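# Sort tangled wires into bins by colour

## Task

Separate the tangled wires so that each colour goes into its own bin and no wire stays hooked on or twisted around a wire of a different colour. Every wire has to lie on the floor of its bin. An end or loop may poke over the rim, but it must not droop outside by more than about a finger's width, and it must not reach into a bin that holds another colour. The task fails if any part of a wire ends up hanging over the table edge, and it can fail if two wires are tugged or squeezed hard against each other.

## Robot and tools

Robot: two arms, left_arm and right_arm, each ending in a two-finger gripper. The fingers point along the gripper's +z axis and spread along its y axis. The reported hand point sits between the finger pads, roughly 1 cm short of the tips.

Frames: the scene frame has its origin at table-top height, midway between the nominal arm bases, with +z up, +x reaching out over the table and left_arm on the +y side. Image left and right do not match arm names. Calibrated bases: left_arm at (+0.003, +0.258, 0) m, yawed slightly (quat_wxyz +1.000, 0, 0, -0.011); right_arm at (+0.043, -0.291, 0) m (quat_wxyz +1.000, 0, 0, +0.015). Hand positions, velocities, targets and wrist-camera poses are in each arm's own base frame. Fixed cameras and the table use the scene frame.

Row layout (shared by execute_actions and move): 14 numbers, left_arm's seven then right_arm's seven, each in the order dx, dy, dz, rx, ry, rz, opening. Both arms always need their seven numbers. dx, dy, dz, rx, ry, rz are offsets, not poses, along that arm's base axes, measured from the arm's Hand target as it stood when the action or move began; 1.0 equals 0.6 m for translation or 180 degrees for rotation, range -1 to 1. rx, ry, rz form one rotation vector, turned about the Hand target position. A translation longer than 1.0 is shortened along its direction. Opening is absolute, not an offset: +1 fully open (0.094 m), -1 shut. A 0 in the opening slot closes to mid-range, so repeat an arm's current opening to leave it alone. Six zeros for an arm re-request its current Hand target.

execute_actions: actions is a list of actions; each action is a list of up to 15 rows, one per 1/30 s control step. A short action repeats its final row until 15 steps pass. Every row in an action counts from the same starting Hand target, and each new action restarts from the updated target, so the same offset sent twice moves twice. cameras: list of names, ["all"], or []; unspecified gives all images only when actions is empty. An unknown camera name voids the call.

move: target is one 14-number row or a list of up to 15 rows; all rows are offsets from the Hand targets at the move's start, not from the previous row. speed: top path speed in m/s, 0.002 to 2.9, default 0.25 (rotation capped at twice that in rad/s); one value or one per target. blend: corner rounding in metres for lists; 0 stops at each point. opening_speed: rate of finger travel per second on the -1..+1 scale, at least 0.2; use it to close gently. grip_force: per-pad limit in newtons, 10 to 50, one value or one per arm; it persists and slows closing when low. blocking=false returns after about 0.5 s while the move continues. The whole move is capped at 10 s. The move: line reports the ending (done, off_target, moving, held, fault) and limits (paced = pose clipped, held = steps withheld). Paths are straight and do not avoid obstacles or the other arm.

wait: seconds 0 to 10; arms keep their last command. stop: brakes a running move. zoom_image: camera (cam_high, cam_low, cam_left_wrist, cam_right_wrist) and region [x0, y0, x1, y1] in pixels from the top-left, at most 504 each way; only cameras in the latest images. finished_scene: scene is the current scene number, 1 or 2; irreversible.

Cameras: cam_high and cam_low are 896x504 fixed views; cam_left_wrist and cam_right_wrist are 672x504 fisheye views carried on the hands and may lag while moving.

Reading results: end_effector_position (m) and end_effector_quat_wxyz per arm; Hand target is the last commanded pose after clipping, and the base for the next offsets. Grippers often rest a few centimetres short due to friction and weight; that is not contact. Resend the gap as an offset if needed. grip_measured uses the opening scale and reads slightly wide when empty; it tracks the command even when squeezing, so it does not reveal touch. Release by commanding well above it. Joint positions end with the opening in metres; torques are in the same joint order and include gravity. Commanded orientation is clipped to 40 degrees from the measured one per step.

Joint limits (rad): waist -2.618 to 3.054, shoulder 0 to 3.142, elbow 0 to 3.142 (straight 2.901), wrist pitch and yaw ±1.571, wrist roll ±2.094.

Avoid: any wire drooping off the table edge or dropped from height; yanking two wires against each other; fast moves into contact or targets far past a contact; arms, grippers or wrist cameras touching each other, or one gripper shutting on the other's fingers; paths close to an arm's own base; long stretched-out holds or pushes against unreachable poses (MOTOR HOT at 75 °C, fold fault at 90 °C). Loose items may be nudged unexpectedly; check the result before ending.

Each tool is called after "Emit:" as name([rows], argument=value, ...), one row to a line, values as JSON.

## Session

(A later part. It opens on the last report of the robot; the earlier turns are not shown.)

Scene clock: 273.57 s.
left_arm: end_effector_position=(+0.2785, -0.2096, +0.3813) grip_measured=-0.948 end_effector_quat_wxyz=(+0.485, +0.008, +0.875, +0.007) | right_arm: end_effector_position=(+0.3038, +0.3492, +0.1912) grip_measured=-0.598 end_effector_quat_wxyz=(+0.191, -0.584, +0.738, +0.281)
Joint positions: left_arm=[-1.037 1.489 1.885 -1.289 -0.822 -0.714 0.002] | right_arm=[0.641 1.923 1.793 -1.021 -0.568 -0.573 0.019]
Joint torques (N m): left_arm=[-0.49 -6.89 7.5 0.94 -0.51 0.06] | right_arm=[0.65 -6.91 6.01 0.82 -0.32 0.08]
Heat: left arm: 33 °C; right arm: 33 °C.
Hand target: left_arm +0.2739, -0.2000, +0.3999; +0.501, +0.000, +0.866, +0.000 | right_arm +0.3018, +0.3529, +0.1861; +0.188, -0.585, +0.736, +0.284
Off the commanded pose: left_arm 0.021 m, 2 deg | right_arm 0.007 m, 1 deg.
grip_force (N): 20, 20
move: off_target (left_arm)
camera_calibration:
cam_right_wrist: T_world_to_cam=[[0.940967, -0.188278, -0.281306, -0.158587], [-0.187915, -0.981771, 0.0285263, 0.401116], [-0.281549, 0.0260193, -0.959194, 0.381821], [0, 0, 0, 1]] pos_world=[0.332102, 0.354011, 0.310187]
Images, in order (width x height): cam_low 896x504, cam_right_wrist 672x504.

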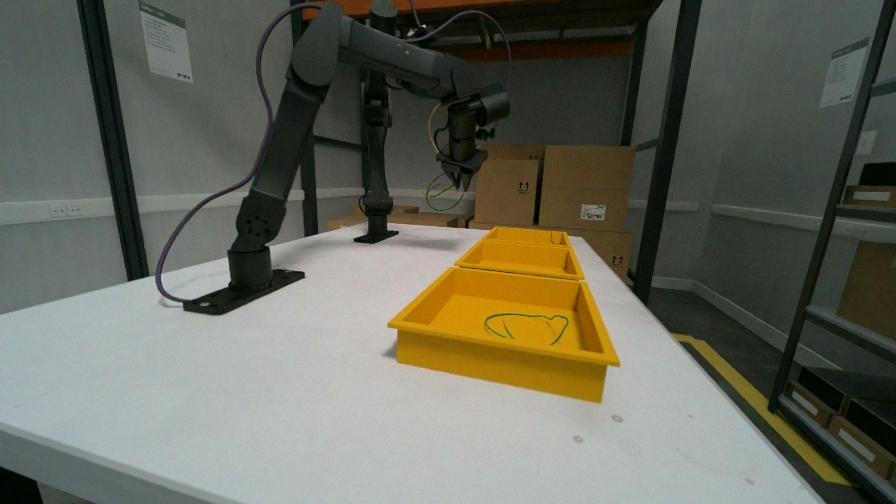

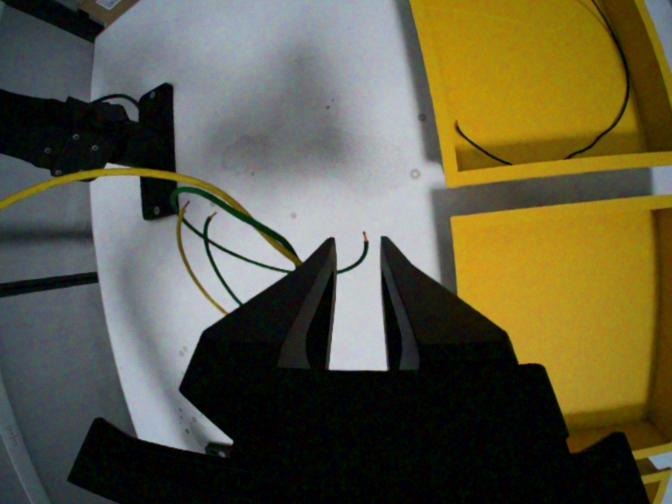

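Emit:
move(target=[0,0,0,0,0,0,-1,-0.002,0.013,-0.03,0,0,0,-0.6], speed=0.03, cameras=["cam_right_wrist","cam_low"])

Emit:
zoom_image(camera="cam_right_wrist", region=[220, 120, 460, 300])

Emit:
zoom_image(camera="cam_low", region=[400, 150, 500, 230])

Scene clock: 275.10 s.
left_arm: end_effector_position=(+0.2785, -0.2096, +0.3813) grip_measured=-0.948 end_effector_quat_wxyz=(+0.485, +0.008, +0.875, +0.007) | right_arm: end_effector_position=(+0.3021, +0.3566, +0.1704) grip_measured=-0.598 end_effector_quat_wxyz=(+0.187, -0.583, +0.739, +0.281)
Joint positions: left_arm=[-1.037 1.489 1.885 -1.289 -0.822 -0.714 0.002] | right_arm=[0.659 1.934 1.727 -0.941 -0.561 -0.553 0.019]
Joint torques (N m): left_arm=[-0.49 -6.89 7.5 0.94 -0.51 0.06] | right_arm=[0.66 -7.17 6.43 0.82 -0.28 0.09]
Heat: left arm: 33 °C; right arm: 33 °C.
Hand target: left_arm +0.2739, -0.2000, +0.3999; +0.501, +0.000, +0.866, +0.000 | right_arm +0.3006, +0.3607, +0.1681; +0.188, -0.585, +0.736, +0.284
Off the commanded pose: left_arm 0.021 m, 2 deg | right_arm 0.005 m, 1 deg.
grip_force (N): 20, 20
move: off_target (left_arm)
camera_calibration:
cam_right_wrist: T_world_to_cam=[[0.939008, -0.190051, -0.286609, -0.159341], [-0.188124, -0.981539, 0.0345146, 0.407556], [-0.287877, 0.0215085, -0.957426, 0.364422], [0, 0, 0, 1]] pos_world=[0.331203, 0.36191, 0.289172]
Images, in order (width x height): cam_low 896x504, cam_right_wrist 672x504.

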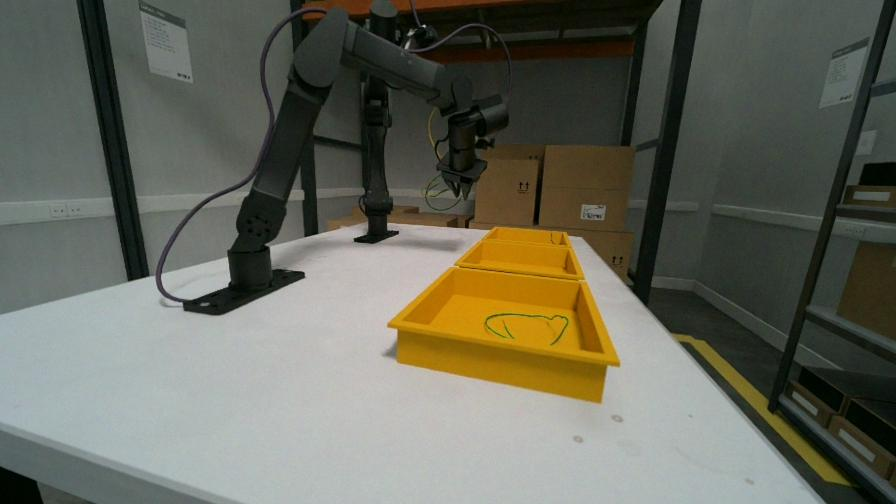

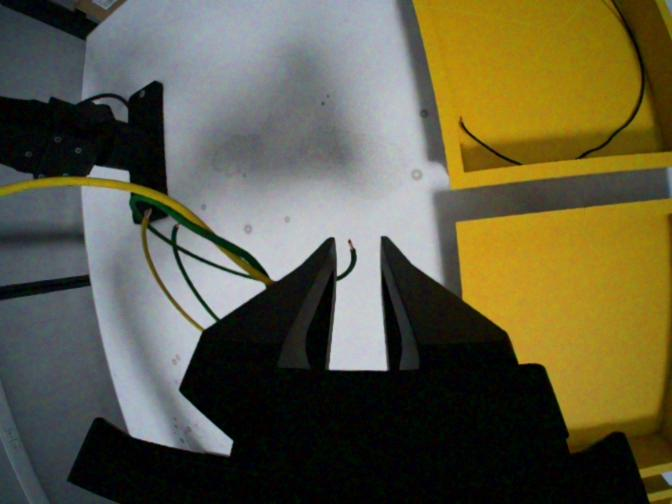

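Scaled by 2.100 from the camera's 672x504 image, which has a finer 960x720 frame.

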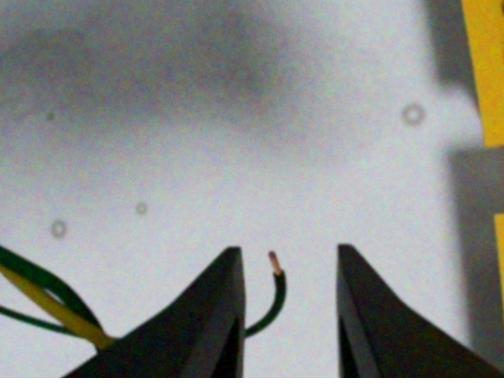

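Scaled by 5.040.

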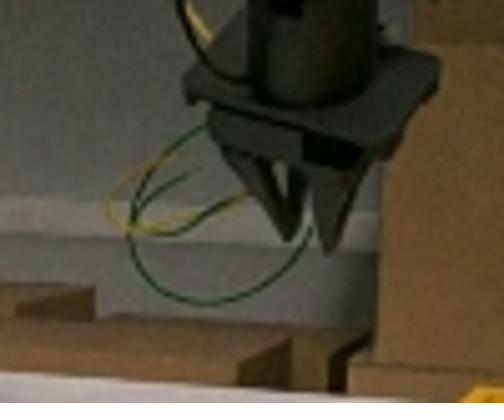

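Emit:
move(target=[0,0,0,0,0,0,-1,-0.002,0.006,-0.017,0,0,0,-0.7], speed=0.03, cameras=["cam_right_wrist","cam_low"])

Emit:
zoom_image(camera="cam_right_wrist", region=[270, 180, 430, 300])

Emit:
zoom_image(camera="cam_low", region=[400, 150, 500, 230])

Scene clock: 276.33 s.
left_arm: end_effector_position=(+0.2785, -0.2096, +0.3813) grip_measured=-0.948 end_effector_quat_wxyz=(+0.485, +0.008, +0.875, +0.007) | right_arm: end_effector_position=(+0.3010, +0.3603, +0.1608) grip_measured=-0.697 end_effector_quat_wxyz=(+0.187, -0.583, +0.739, +0.281)
Joint positions: left_arm=[-1.037 1.489 1.885 -1.289 -0.822 -0.714 0.002] | right_arm=[0.668 1.937 1.692 -0.897 -0.557 -0.544 0.014]
Joint torques (N m): left_arm=[-0.49 -6.9 7.51 0.95 -0.51 0.07] | right_arm=[0.66 -7.15 6.42 0.77 -0.28 0.07]
Heat: left arm: 33 °C; right arm: 33 °C.
Hand target: left_arm +0.2739, -0.2000, +0.3999; +0.501, +0.000, +0.866, +0.000 | right_arm +0.2993, +0.3643, +0.1580; +0.188, -0.585, +0.736, +0.284
Off the commanded pose: left_arm 0.021 m, 2 deg | right_arm 0.005 m, 1 deg.
grip_force (N): 20, 20
move: off_target (left_arm)
camera_calibration:
cam_right_wrist: T_world_to_cam=[[0.939188, -0.189711, -0.286246, -0.160547], [-0.188018, -0.981589, 0.033656, 0.411516], [-0.28736, 0.02221, -0.957565, 0.354419], [0, 0, 0, 1]] pos_world=[0.330002, 0.36561, 0.279574]
Images, in order (width x height): cam_low 896x504, cam_right_wrist 672x504.

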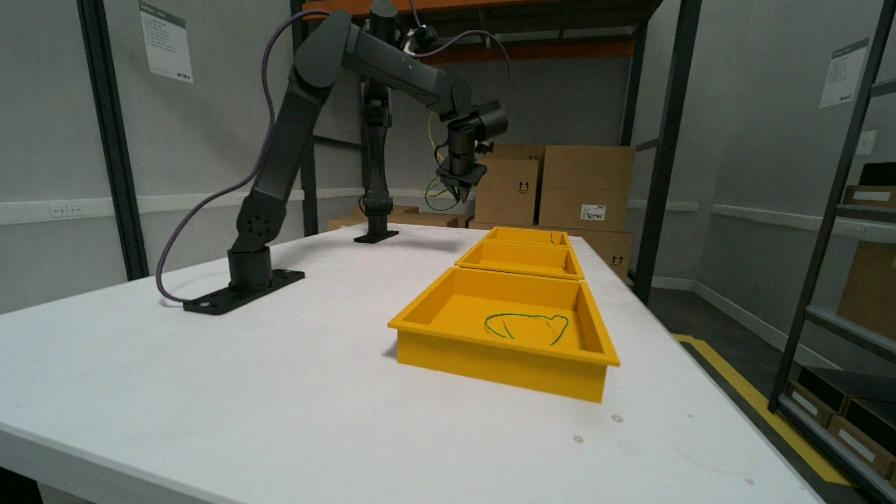

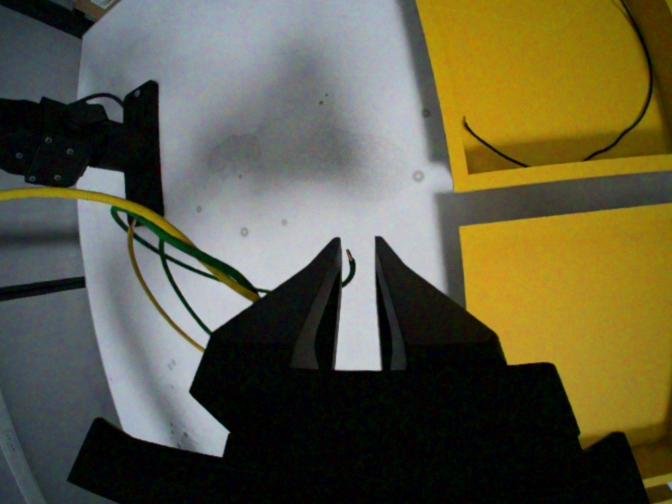

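Scaled by 3.150 from the camera's 672x504 image, which has a finer 960x720 frame.

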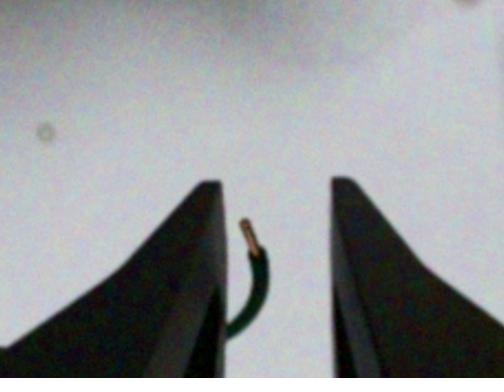

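Scaled by 5.040.

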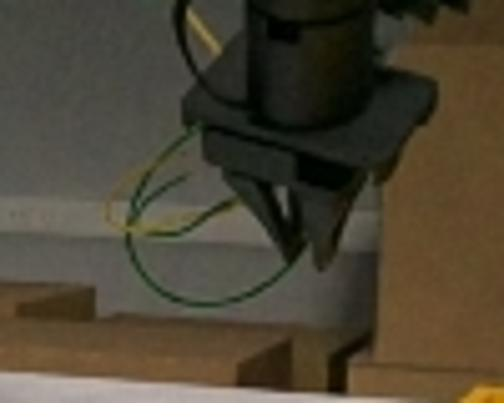

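Emit:
move(target=[0,0,0,0,0,0,-1,0,0,0,0,0,0,-1], opening_speed=0.3, cameras=["cam_right_wrist","cam_low"])

Emit:
zoom_image(camera="cam_right_wrist", region=[270, 180, 430, 300])

Emit:
zoom_image(camera="cam_low", region=[400, 150, 500, 230])

Scene clock: 277.90 s.
left_arm: end_effector_position=(+0.2785, -0.2096, +0.3813) grip_measured=-0.948 end_effector_quat_wxyz=(+0.485, +0.008, +0.875, +0.007) | right_arm: end_effector_position=(+0.3011, +0.3604, +0.1608) grip_measured=-0.967 end_effector_quat_wxyz=(+0.188, -0.583, +0.739, +0.281)
Joint positions: left_arm=[-1.037 1.489 1.885 -1.289 -0.822 -0.714 0.002] | right_arm=[0.668 1.937 1.692 -0.896 -0.557 -0.544 0.002]
Joint torques (N m): left_arm=[-0.49 -6.89 7.5 0.94 -0.51 0.06] | right_arm=[0.66 -7.15 6.43 0.85 -0.27 0.05]
Heat: left arm: 33 °C; right arm: 33 °C.
Hand target: left_arm +0.2739, -0.2000, +0.3999; +0.501, +0.000, +0.866, +0.000 | right_arm +0.2993, +0.3644, +0.1580; +0.188, -0.585, +0.736, +0.284
Off the commanded pose: left_arm 0.021 m, 2 deg | right_arm 0.005 m, 1 deg.
grip_force (N): 20, 20
move: off_target (left_arm)
camera_calibration:
cam_right_wrist: T_world_to_cam=[[0.939339, -0.189531, -0.285867, -0.160768], [-0.188006, -0.981612, 0.033037, 0.411694], [-0.286872, 0.0227119, -0.9577, 0.354114], [0, 0, 0, 1]] pos_world=[0.330002, 0.365611, 0.279575]
Images, in order (width x height): cam_low 896x504, cam_right_wrist 672x504.

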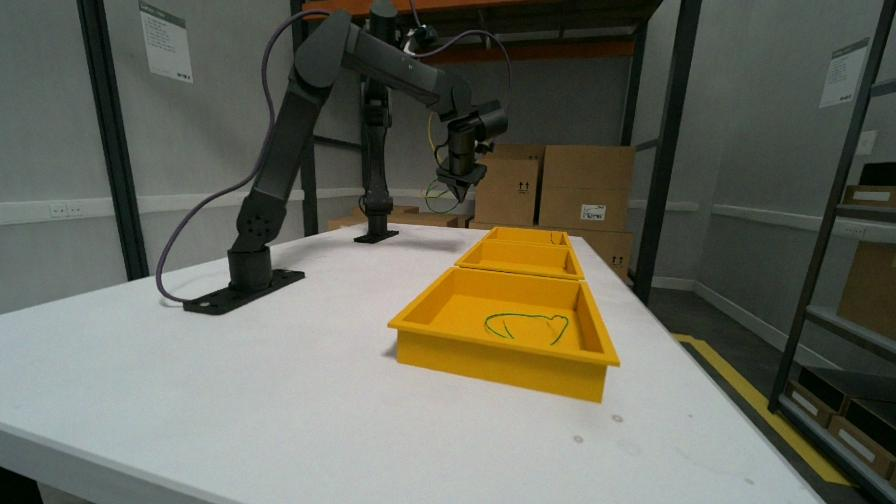

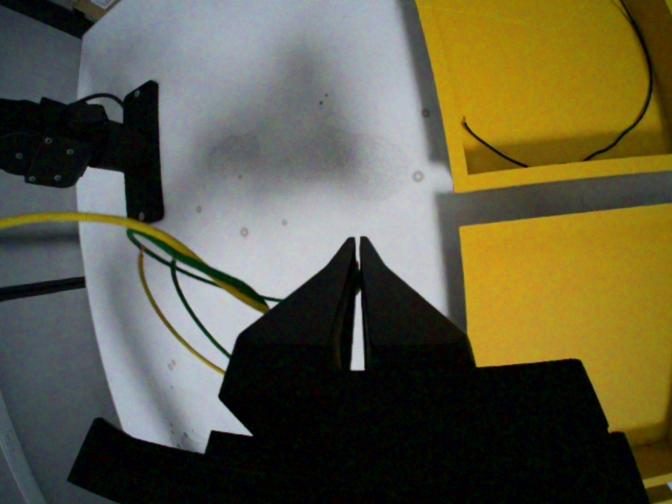

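Scaled by 3.150 from the camera's 672x504 image, which has a finer 960x720 frame.

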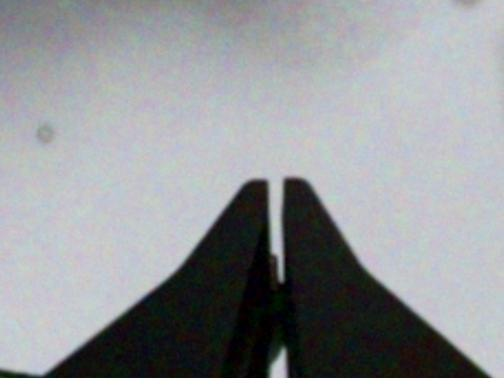

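Scaled by 5.040.

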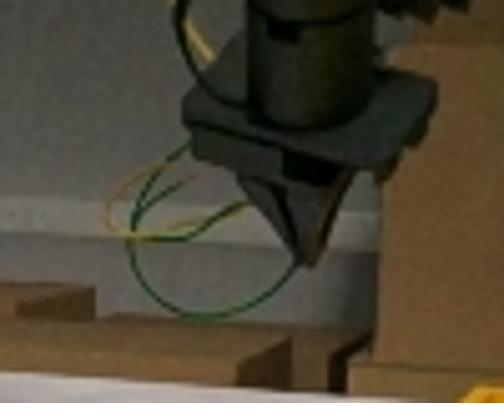

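Emit:
move(target=[0,0,0,0,0,0,-1,0.03,-0.1,0.02,0,0,0,-1], speed=0.04, cameras=["cam_right_wrist","cam_low","cam_high"])

Emit:
zoom_image(camera="cam_high", region=[370, 120, 510, 240])

Emit:
zoom_image(camera="cam_low", region=[380, 70, 520, 230])

Scene clock: 280.23 s.
left_arm: end_effector_position=(+0.2785, -0.2096, +0.3813) grip_measured=-0.948 end_effector_quat_wxyz=(+0.485, +0.008, +0.875, +0.007) | right_arm: end_effector_position=(+0.3212, +0.3045, +0.1530) grip_measured=-0.968 end_effector_quat_wxyz=(+0.171, -0.581, +0.747, +0.275)
Joint positions: left_arm=[-1.037 1.489 1.885 -1.289 -0.822 -0.714 0.002] | right_arm=[0.527 1.929 1.675 -1.012 -0.593 -0.703 0.002]
Joint torques (N m): left_arm=[-0.47 -6.89 7.5 0.94 -0.51 0.07] | right_arm=[-0.46 -10.14 6.48 0.36 -0.51 -0.1]
Heat: left arm: 33 °C; right arm: 33 °C.
Hand target: left_arm +0.2739, -0.2000, +0.3999; +0.501, +0.000, +0.866, +0.000 | right_arm +0.3173, +0.3044, +0.1699; +0.188, -0.585, +0.736, +0.284
Off the commanded pose: left_arm 0.021 m, 2 deg | right_arm 0.017 m, 3 deg.
grip_force (N): 20, 20
move: off_target (left_arm, right_arm)
camera_calibration:
cam_right_wrist: T_world_to_cam=[[0.932028, -0.203036, -0.300166, -0.183861], [-0.190944, -0.979143, 0.0694171, 0.355528], [-0.308, -0.00738379, -0.951358, 0.368699], [0, 0, 0, 1]] pos_world=[0.352809, 0.313505, 0.270896]
Images, in order (width x height): cam_high 896x504, cam_low 896x504, cam_right_wrist 672x504.

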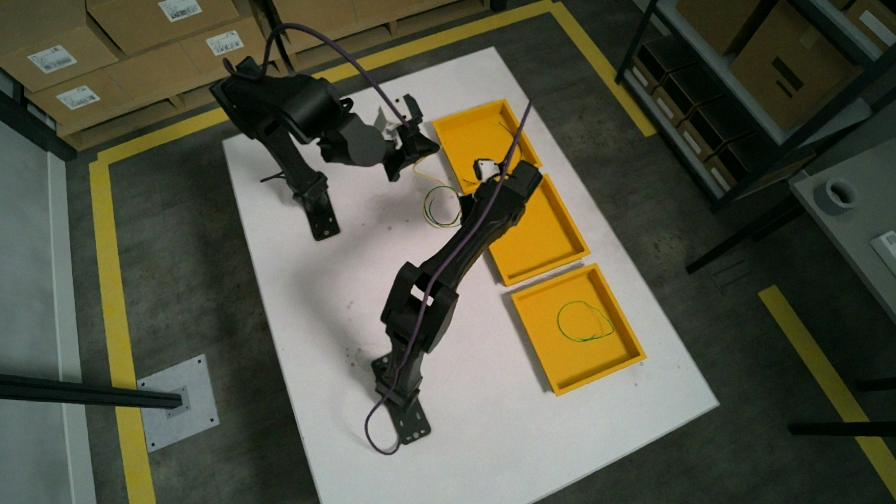

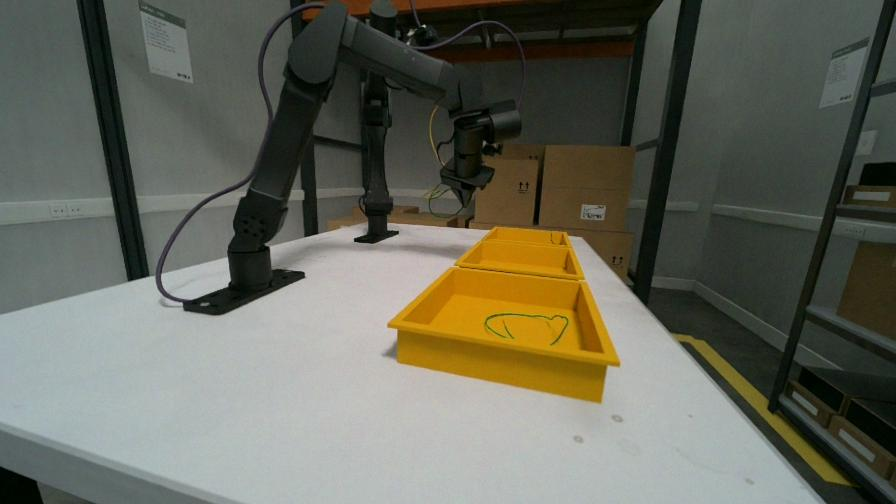

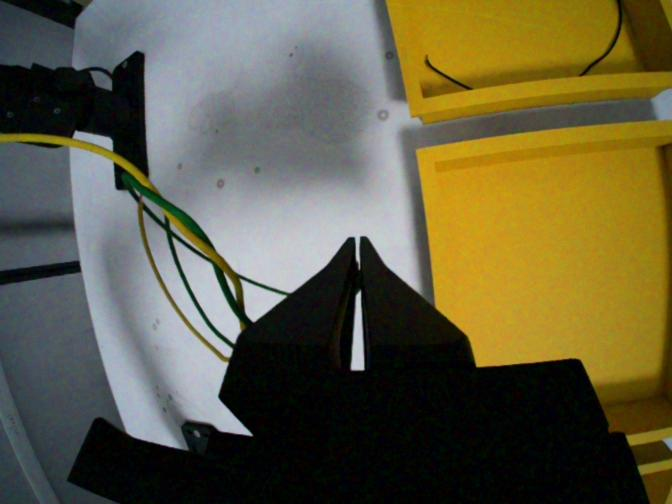

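Scaled by 3.600.

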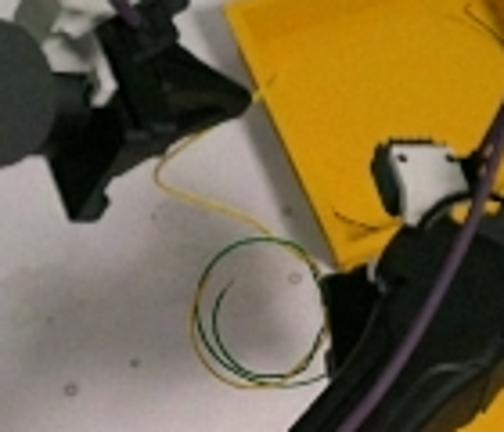

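Scaled by 3.150.

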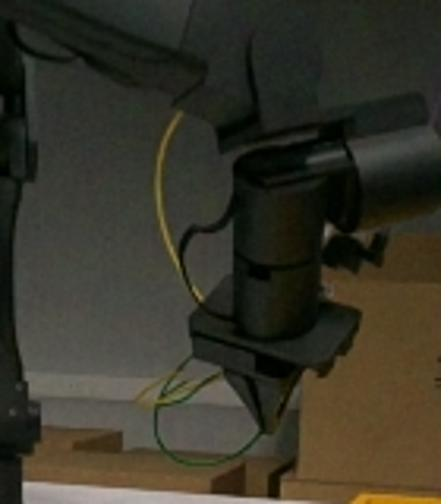

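Emit:
move(target=[0,0,0,0,0,0,-1,0,-0.13,0,0,0,0,-1], speed=0.04, cameras=["cam_right_wrist","cam_low","cam_high"])

Emit:
zoom_image(camera="cam_high", region=[370, 120, 510, 240])

Emit:
zoom_image(camera="cam_low", region=[380, 70, 520, 230])

Scene clock: 282.93 s.
left_arm: end_effector_position=(+0.2785, -0.2096, +0.3813) grip_measured=-0.948 end_effector_quat_wxyz=(+0.485, +0.008, +0.875, +0.007) | right_arm: end_effector_position=(+0.3220, +0.2256, +0.1562) grip_measured=-0.968 end_effector_quat_wxyz=(+0.171, -0.582, +0.745, +0.276)
Joint positions: left_arm=[-1.037 1.489 1.885 -1.289 -0.822 -0.714 0.002] | right_arm=[0.33 1.837 1.575 -1.139 -0.642 -0.94 0.002]
Joint torques (N m): left_arm=[-0.49 -6.89 7.51 0.94 -0.51 0.06] | right_arm=[-0.43 -9.18 6.01 0.22 -0.52 -0.08]
Heat: left arm: 33 °C; right arm: 33 °C.
Hand target: left_arm +0.2739, -0.2000, +0.3999; +0.501, +0.000, +0.866, +0.000 | right_arm +0.3173, +0.2264, +0.1700; +0.188, -0.585, +0.736, +0.284
Off the commanded pose: left_arm 0.021 m, 2 deg | right_arm 0.014 m, 2 deg.
grip_force (N): 20, 20
move: off_target (left_arm, right_arm)
camera_calibration:
cam_right_wrist: T_world_to_cam=[[0.932709, -0.199806, -0.300219, -0.20061], [-0.188391, -0.979819, 0.0668151, 0.277862], [-0.30751, -0.00576048, -0.951527, 0.37087], [0, 0, 0, 1]] pos_world=[0.353504, 0.234307, 0.274101]
Images, in order (width x height): cam_high 896x504, cam_low 896x504, cam_right_wrist 672x504.

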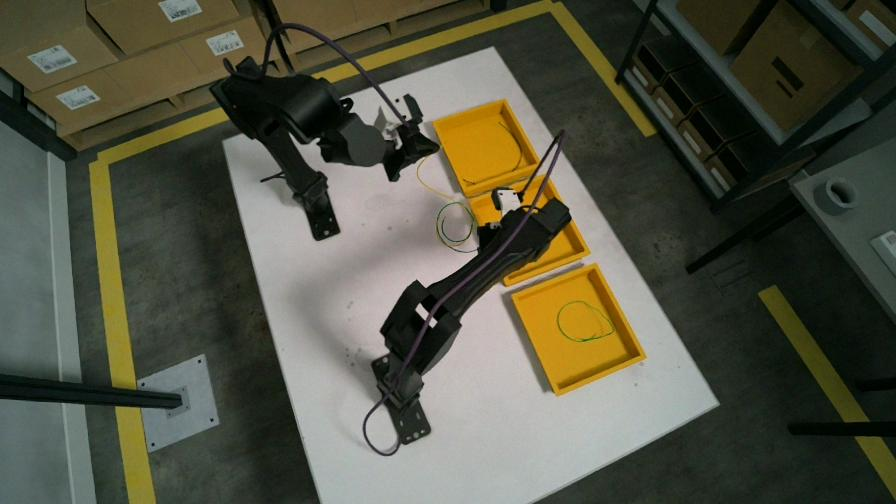

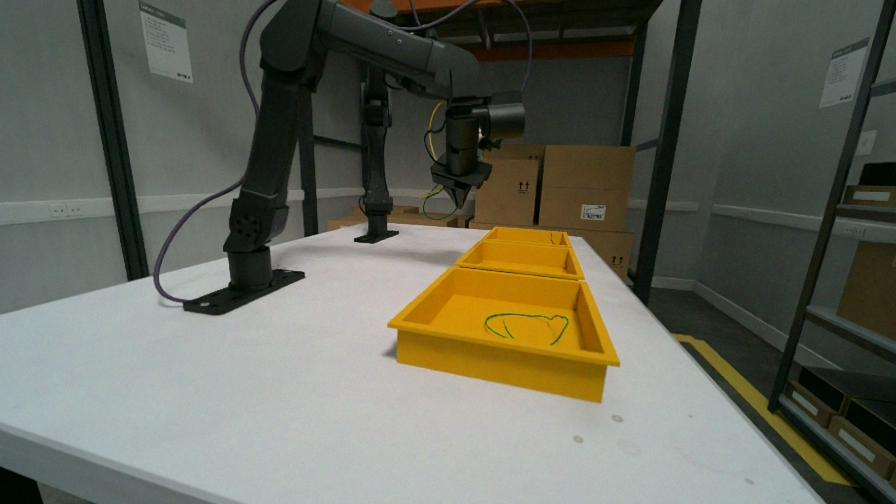

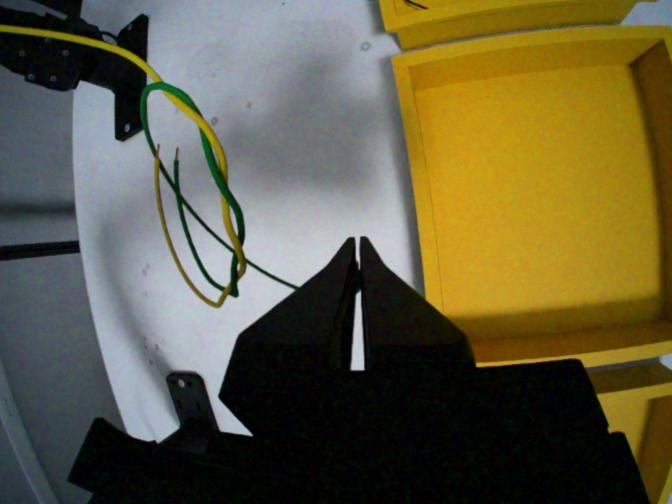

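Scaled by 3.600.

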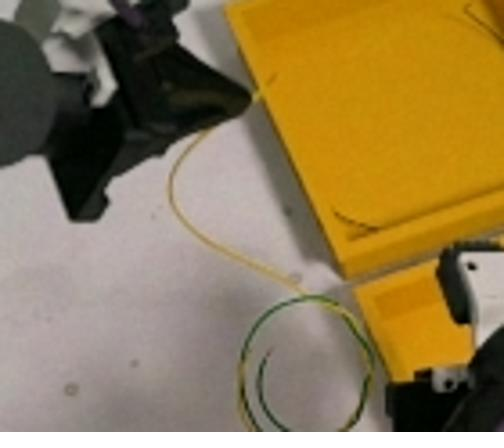

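Scaled by 3.150.

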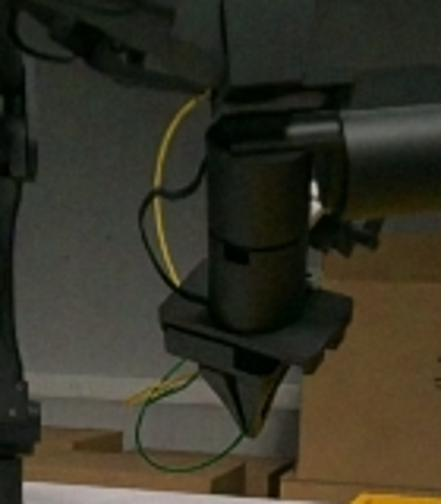

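Emit:
move(target=[0,0,0,0,0,0,-1,0,-0.12,0.03,0,0,0,-1], speed=0.05, cameras=["all"])

Scene clock: 285.80 s.
left_arm: end_effector_position=(+0.2785, -0.2096, +0.3813) grip_measured=-0.948 end_effector_quat_wxyz=(+0.485, +0.008, +0.875, +0.007) | right_arm: end_effector_position=(+0.3124, +0.1510, +0.1651) grip_measured=-0.968 end_effector_quat_wxyz=(+0.153, -0.578, +0.748, +0.288)
Joint positions: left_arm=[-1.037 1.489 1.885 -1.289 -0.822 -0.714 0.002] | right_arm=[0.121 1.816 1.586 -1.377 -0.664 -1.207 0.002]
Joint torques (N m): left_arm=[-0.49 -6.89 7.5 0.94 -0.51 0.06] | right_arm=[-0.44 -8.42 9.25 -0.16 -0.55 -0.11]
Heat: left arm: 33 °C; right arm: 33 °C.
Hand target: left_arm +0.2739, -0.2000, +0.3999; +0.501, +0.000, +0.866, +0.000 | right_arm +0.3172, +0.1543, +0.1879; +0.188, -0.585, +0.736, +0.284
Off the commanded pose: left_arm 0.021 m, 2 deg | right_arm 0.024 m, 4 deg.
grip_force (N): 20, 20
move: off_target (left_arm, right_arm)
camera_calibration:
cam_left_wrist: T_world_to_cam=[[0.0189733, -0.993427, -0.112887, -0.163083], [-0.946158, 0.0186525, -0.323168, 0.395891], [0.32315, 0.112941, -0.939584, 0.4108], [0, 0, 0, 1]] pos_world=[0.24492, -0.215792, 0.495511]
cam_right_wrist: T_world_to_cam=[[0.919563, -0.196954, -0.340019, -0.19365], [-0.181275, -0.980364, 0.0776212, 0.198375], [-0.348631, -0.00974042, -0.93721, 0.387106], [0, 0, 0, 1]] pos_world=[0.348991, 0.160111, 0.281557]

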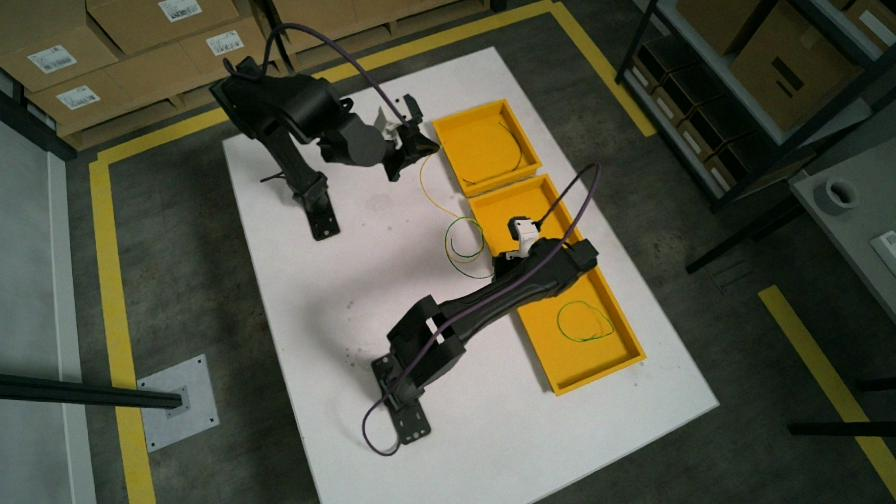

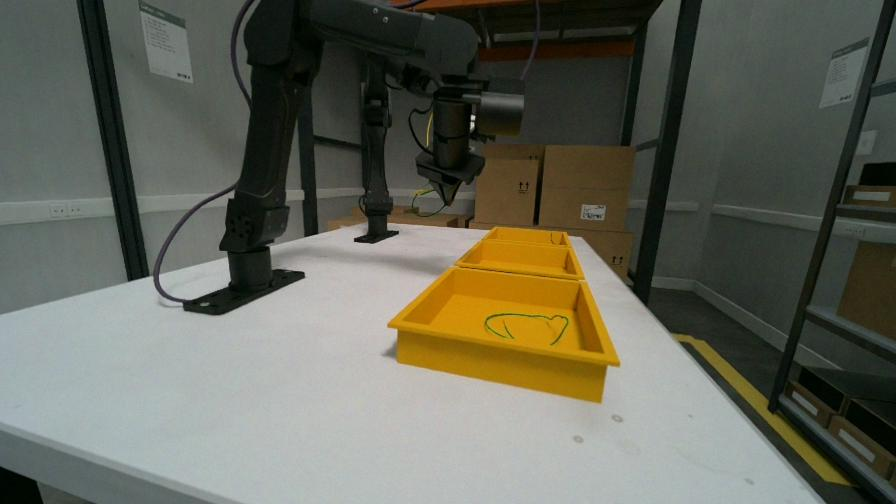

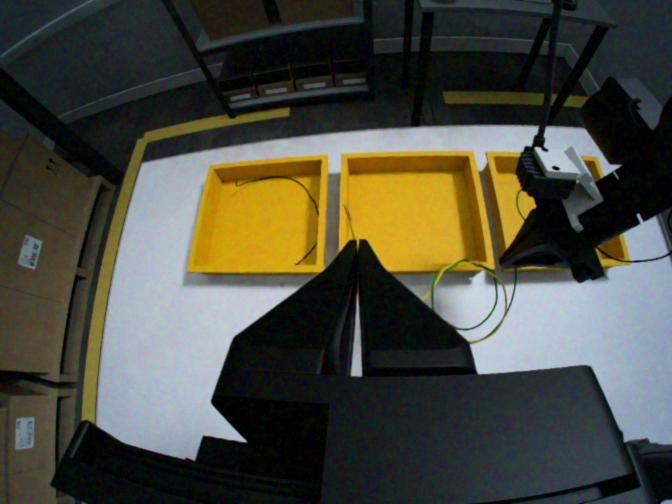

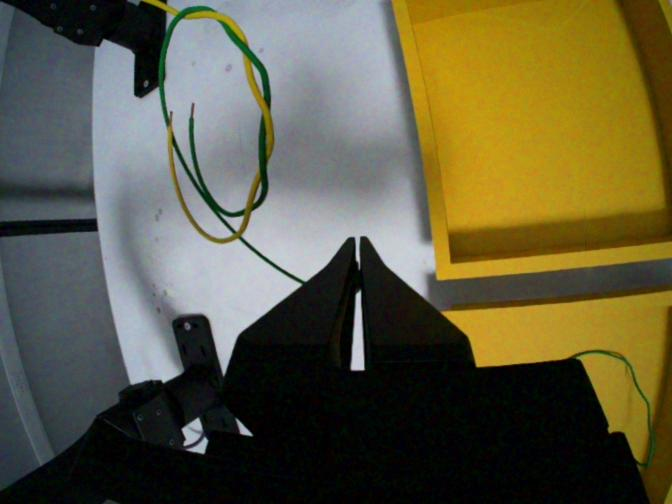

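Emit:
move(target=[0,0,0,0,0,0,-1,0,-0.12,-0.03,0,0,0,-1], speed=0.05, cameras=["cam_right_wrist","cam_left_wrist"])

Emit:
zoom_image(camera="cam_right_wrist", region=[100, 0, 400, 300])

Scene clock: 288.00 s.
left_arm: end_effector_position=(+0.2785, -0.2096, +0.3813) grip_measured=-0.948 end_effector_quat_wxyz=(+0.485, +0.008, +0.875, +0.007) | right_arm: end_effector_position=(+0.3138, +0.0818, +0.1646) grip_measured=-0.968 end_effector_quat_wxyz=(+0.178, -0.583, +0.741, +0.283)
Joint positions: left_arm=[-1.037 1.489 1.885 -1.289 -0.822 -0.714 0.002] | right_arm=[-0.098 1.826 1.586 -1.494 -0.664 -1.489 0.002]
Joint torques (N m): left_arm=[-0.47 -6.89 7.51 0.94 -0.51 0.07] | right_arm=[-0.44 -5.68 7.69 -0.39 -0.42 -0.07]
Heat: left arm: 33 °C; right arm: 33 °C.
Hand target: left_arm +0.2739, -0.2000, +0.3999; +0.501, +0.000, +0.866, +0.000 | right_arm +0.3173, +0.0823, +0.1699; +0.188, -0.585, +0.736, +0.284
Off the commanded pose: left_arm 0.021 m, 2 deg | right_arm 0.006 m, 1 deg.
grip_force (N): 20, 20
move: off_target (left_arm)
camera_calibration:
cam_left_wrist: T_world_to_cam=[[0.0189733, -0.993427, -0.112887, -0.163083], [-0.946158, 0.0186525, -0.323168, 0.395891], [0.32315, 0.112941, -0.939584, 0.4108], [0, 0, 0, 1]] pos_world=[0.24492, -0.215792, 0.495511]
cam_right_wrist: T_world_to_cam=[[0.934972, -0.188333, -0.300595, -0.22075], [-0.182873, -0.982038, 0.0464713, 0.136642], [-0.303948, 0.0115213, -0.952619, 0.373126], [0, 0, 0, 1]] pos_world=[0.344794, 0.0883141, 0.28274]
Images, in order (width x height): cam_left_wrist 672x504, cam_right_wrist 672x504.

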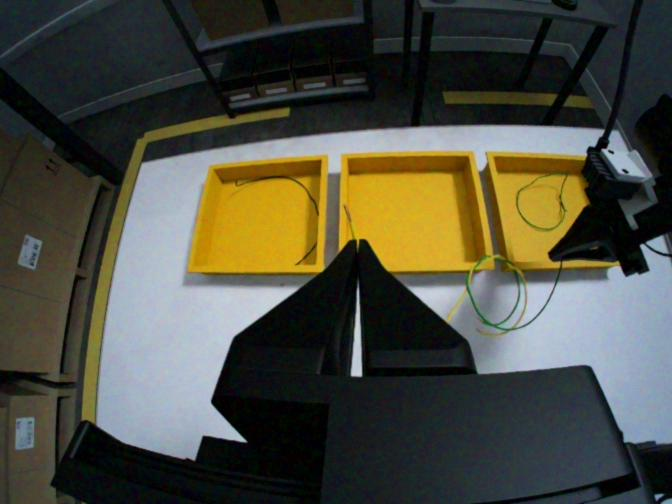

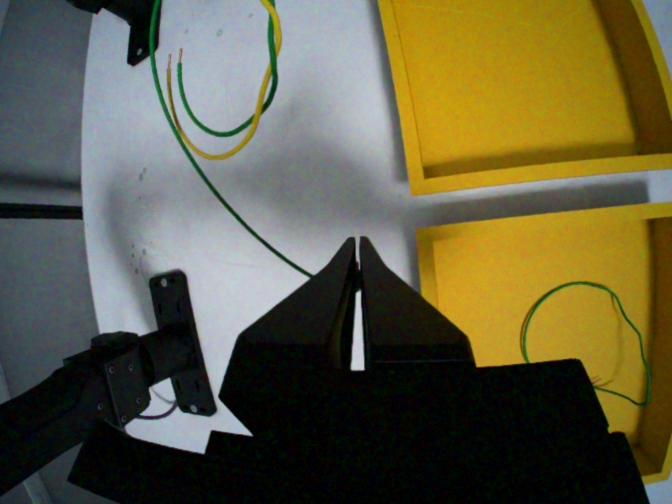

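Scaled by 1.680 from the camera's 672x504 image, which has a finer 960x720 frame.

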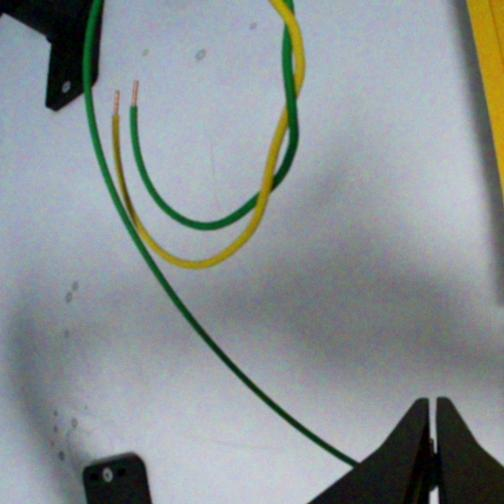

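Emit:
move(target=[0,0,0,0,0,0,-1,-0.02,-0.08,0.03,0,0,0,-1], speed=0.05, cameras=["all"])

Emit:
zoom_image(camera="cam_high", region=[370, 120, 570, 320])

Emit:
zoom_image(camera="cam_left_wrist", region=[340, 150, 640, 400])

Scene clock: 289.73 s.
left_arm: end_effector_position=(+0.2785, -0.2096, +0.3813) grip_measured=-0.948 end_effector_quat_wxyz=(+0.485, +0.008, +0.875, +0.007) | right_arm: end_effector_position=(+0.3081, +0.0339, +0.1780) grip_measured=-0.968 end_effector_quat_wxyz=(+0.204, -0.571, +0.753, +0.255)
Joint positions: left_arm=[-1.037 1.489 1.885 -1.289 -0.822 -0.714 0.002] | right_arm=[-0.252 1.782 1.59 -1.553 -0.646 -1.608 0.002]
Joint torques (N m): left_arm=[-0.5 -6.89 7.5 0.94 -0.51 0.06] | right_arm=[-0.42 -7.76 6.04 -0.41 -0.39 -0.1]
Heat: left arm: 33 °C; right arm: 33 °C.
Hand target: left_arm +0.2739, -0.2000, +0.3999; +0.501, +0.000, +0.866, +0.000 | right_arm +0.3053, +0.0344, +0.1879; +0.188, -0.585, +0.736, +0.284
Off the commanded pose: left_arm 0.021 m, 2 deg | right_arm 0.010 m, 5 deg.
joint sent to its limit (right arm) — joint 4 (wrist pitch), lower limit. The joint targets are off in orientation, not in position.
grip_force (N): 20, 20
move: off_target (left_arm, right_arm)
camera_calibration:
cam_left_wrist: T_world_to_cam=[[0.0189733, -0.993427, -0.112887, -0.163083], [-0.946158, 0.0186525, -0.323168, 0.395891], [0.32315, 0.112941, -0.939584, 0.4108], [0, 0, 0, 1]] pos_world=[0.24492, -0.215792, 0.495511]
cam_right_wrist: T_world_to_cam=[[0.938779, -0.245743, -0.241462, -0.230161], [-0.241926, -0.969212, 0.045815, 0.105769], [-0.245287, 0.0154057, -0.969328, 0.36953], [0, 0, 0, 1]] pos_world=[0.332299, 0.040259, 0.297775]

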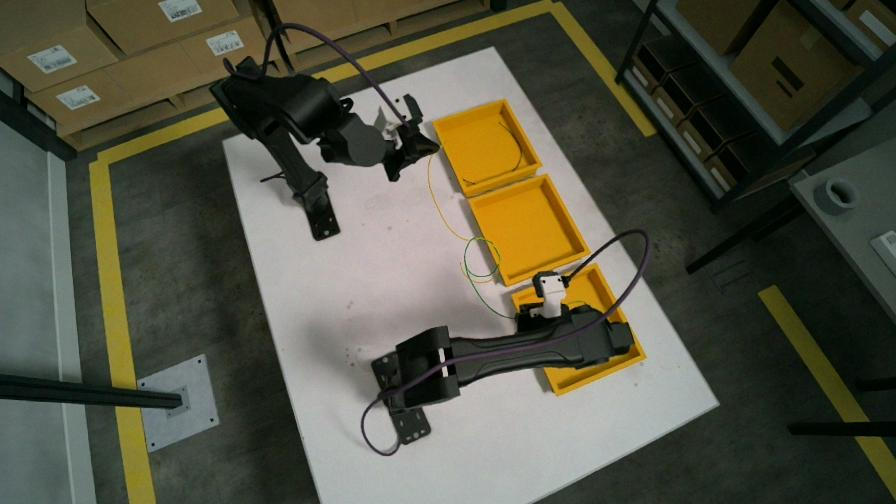

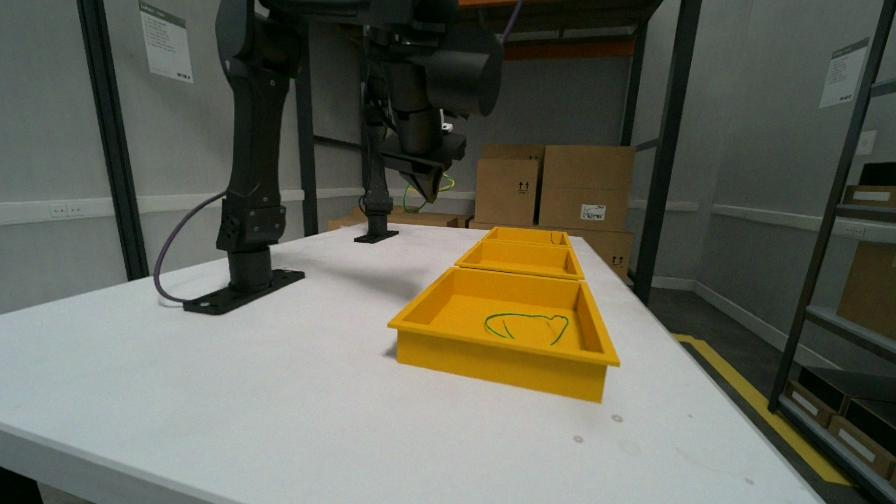

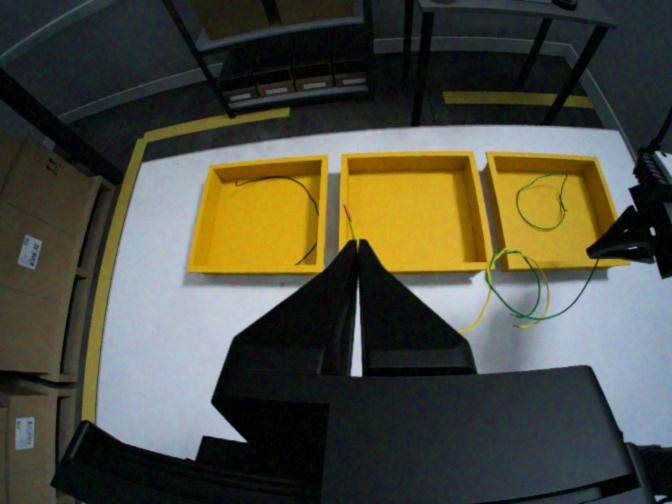

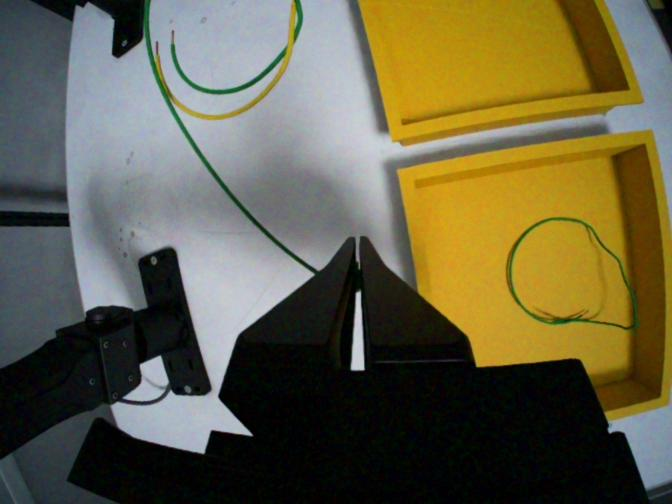

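Scaled by 2.520.

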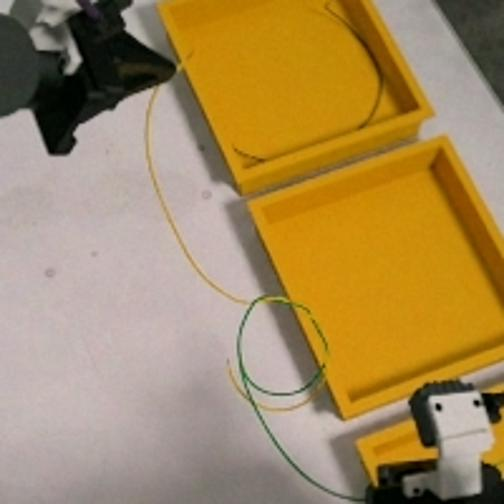

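Scaled by 1.680 from the camera's 672x504 image, which has a finer 960x720 frame.

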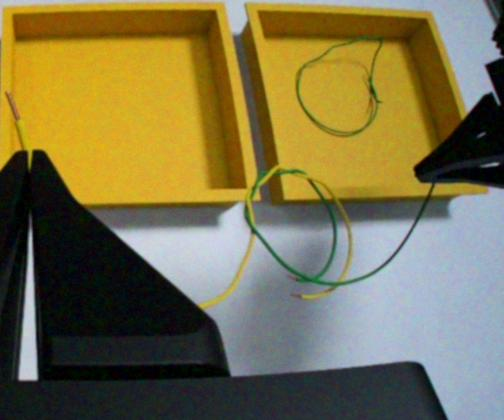

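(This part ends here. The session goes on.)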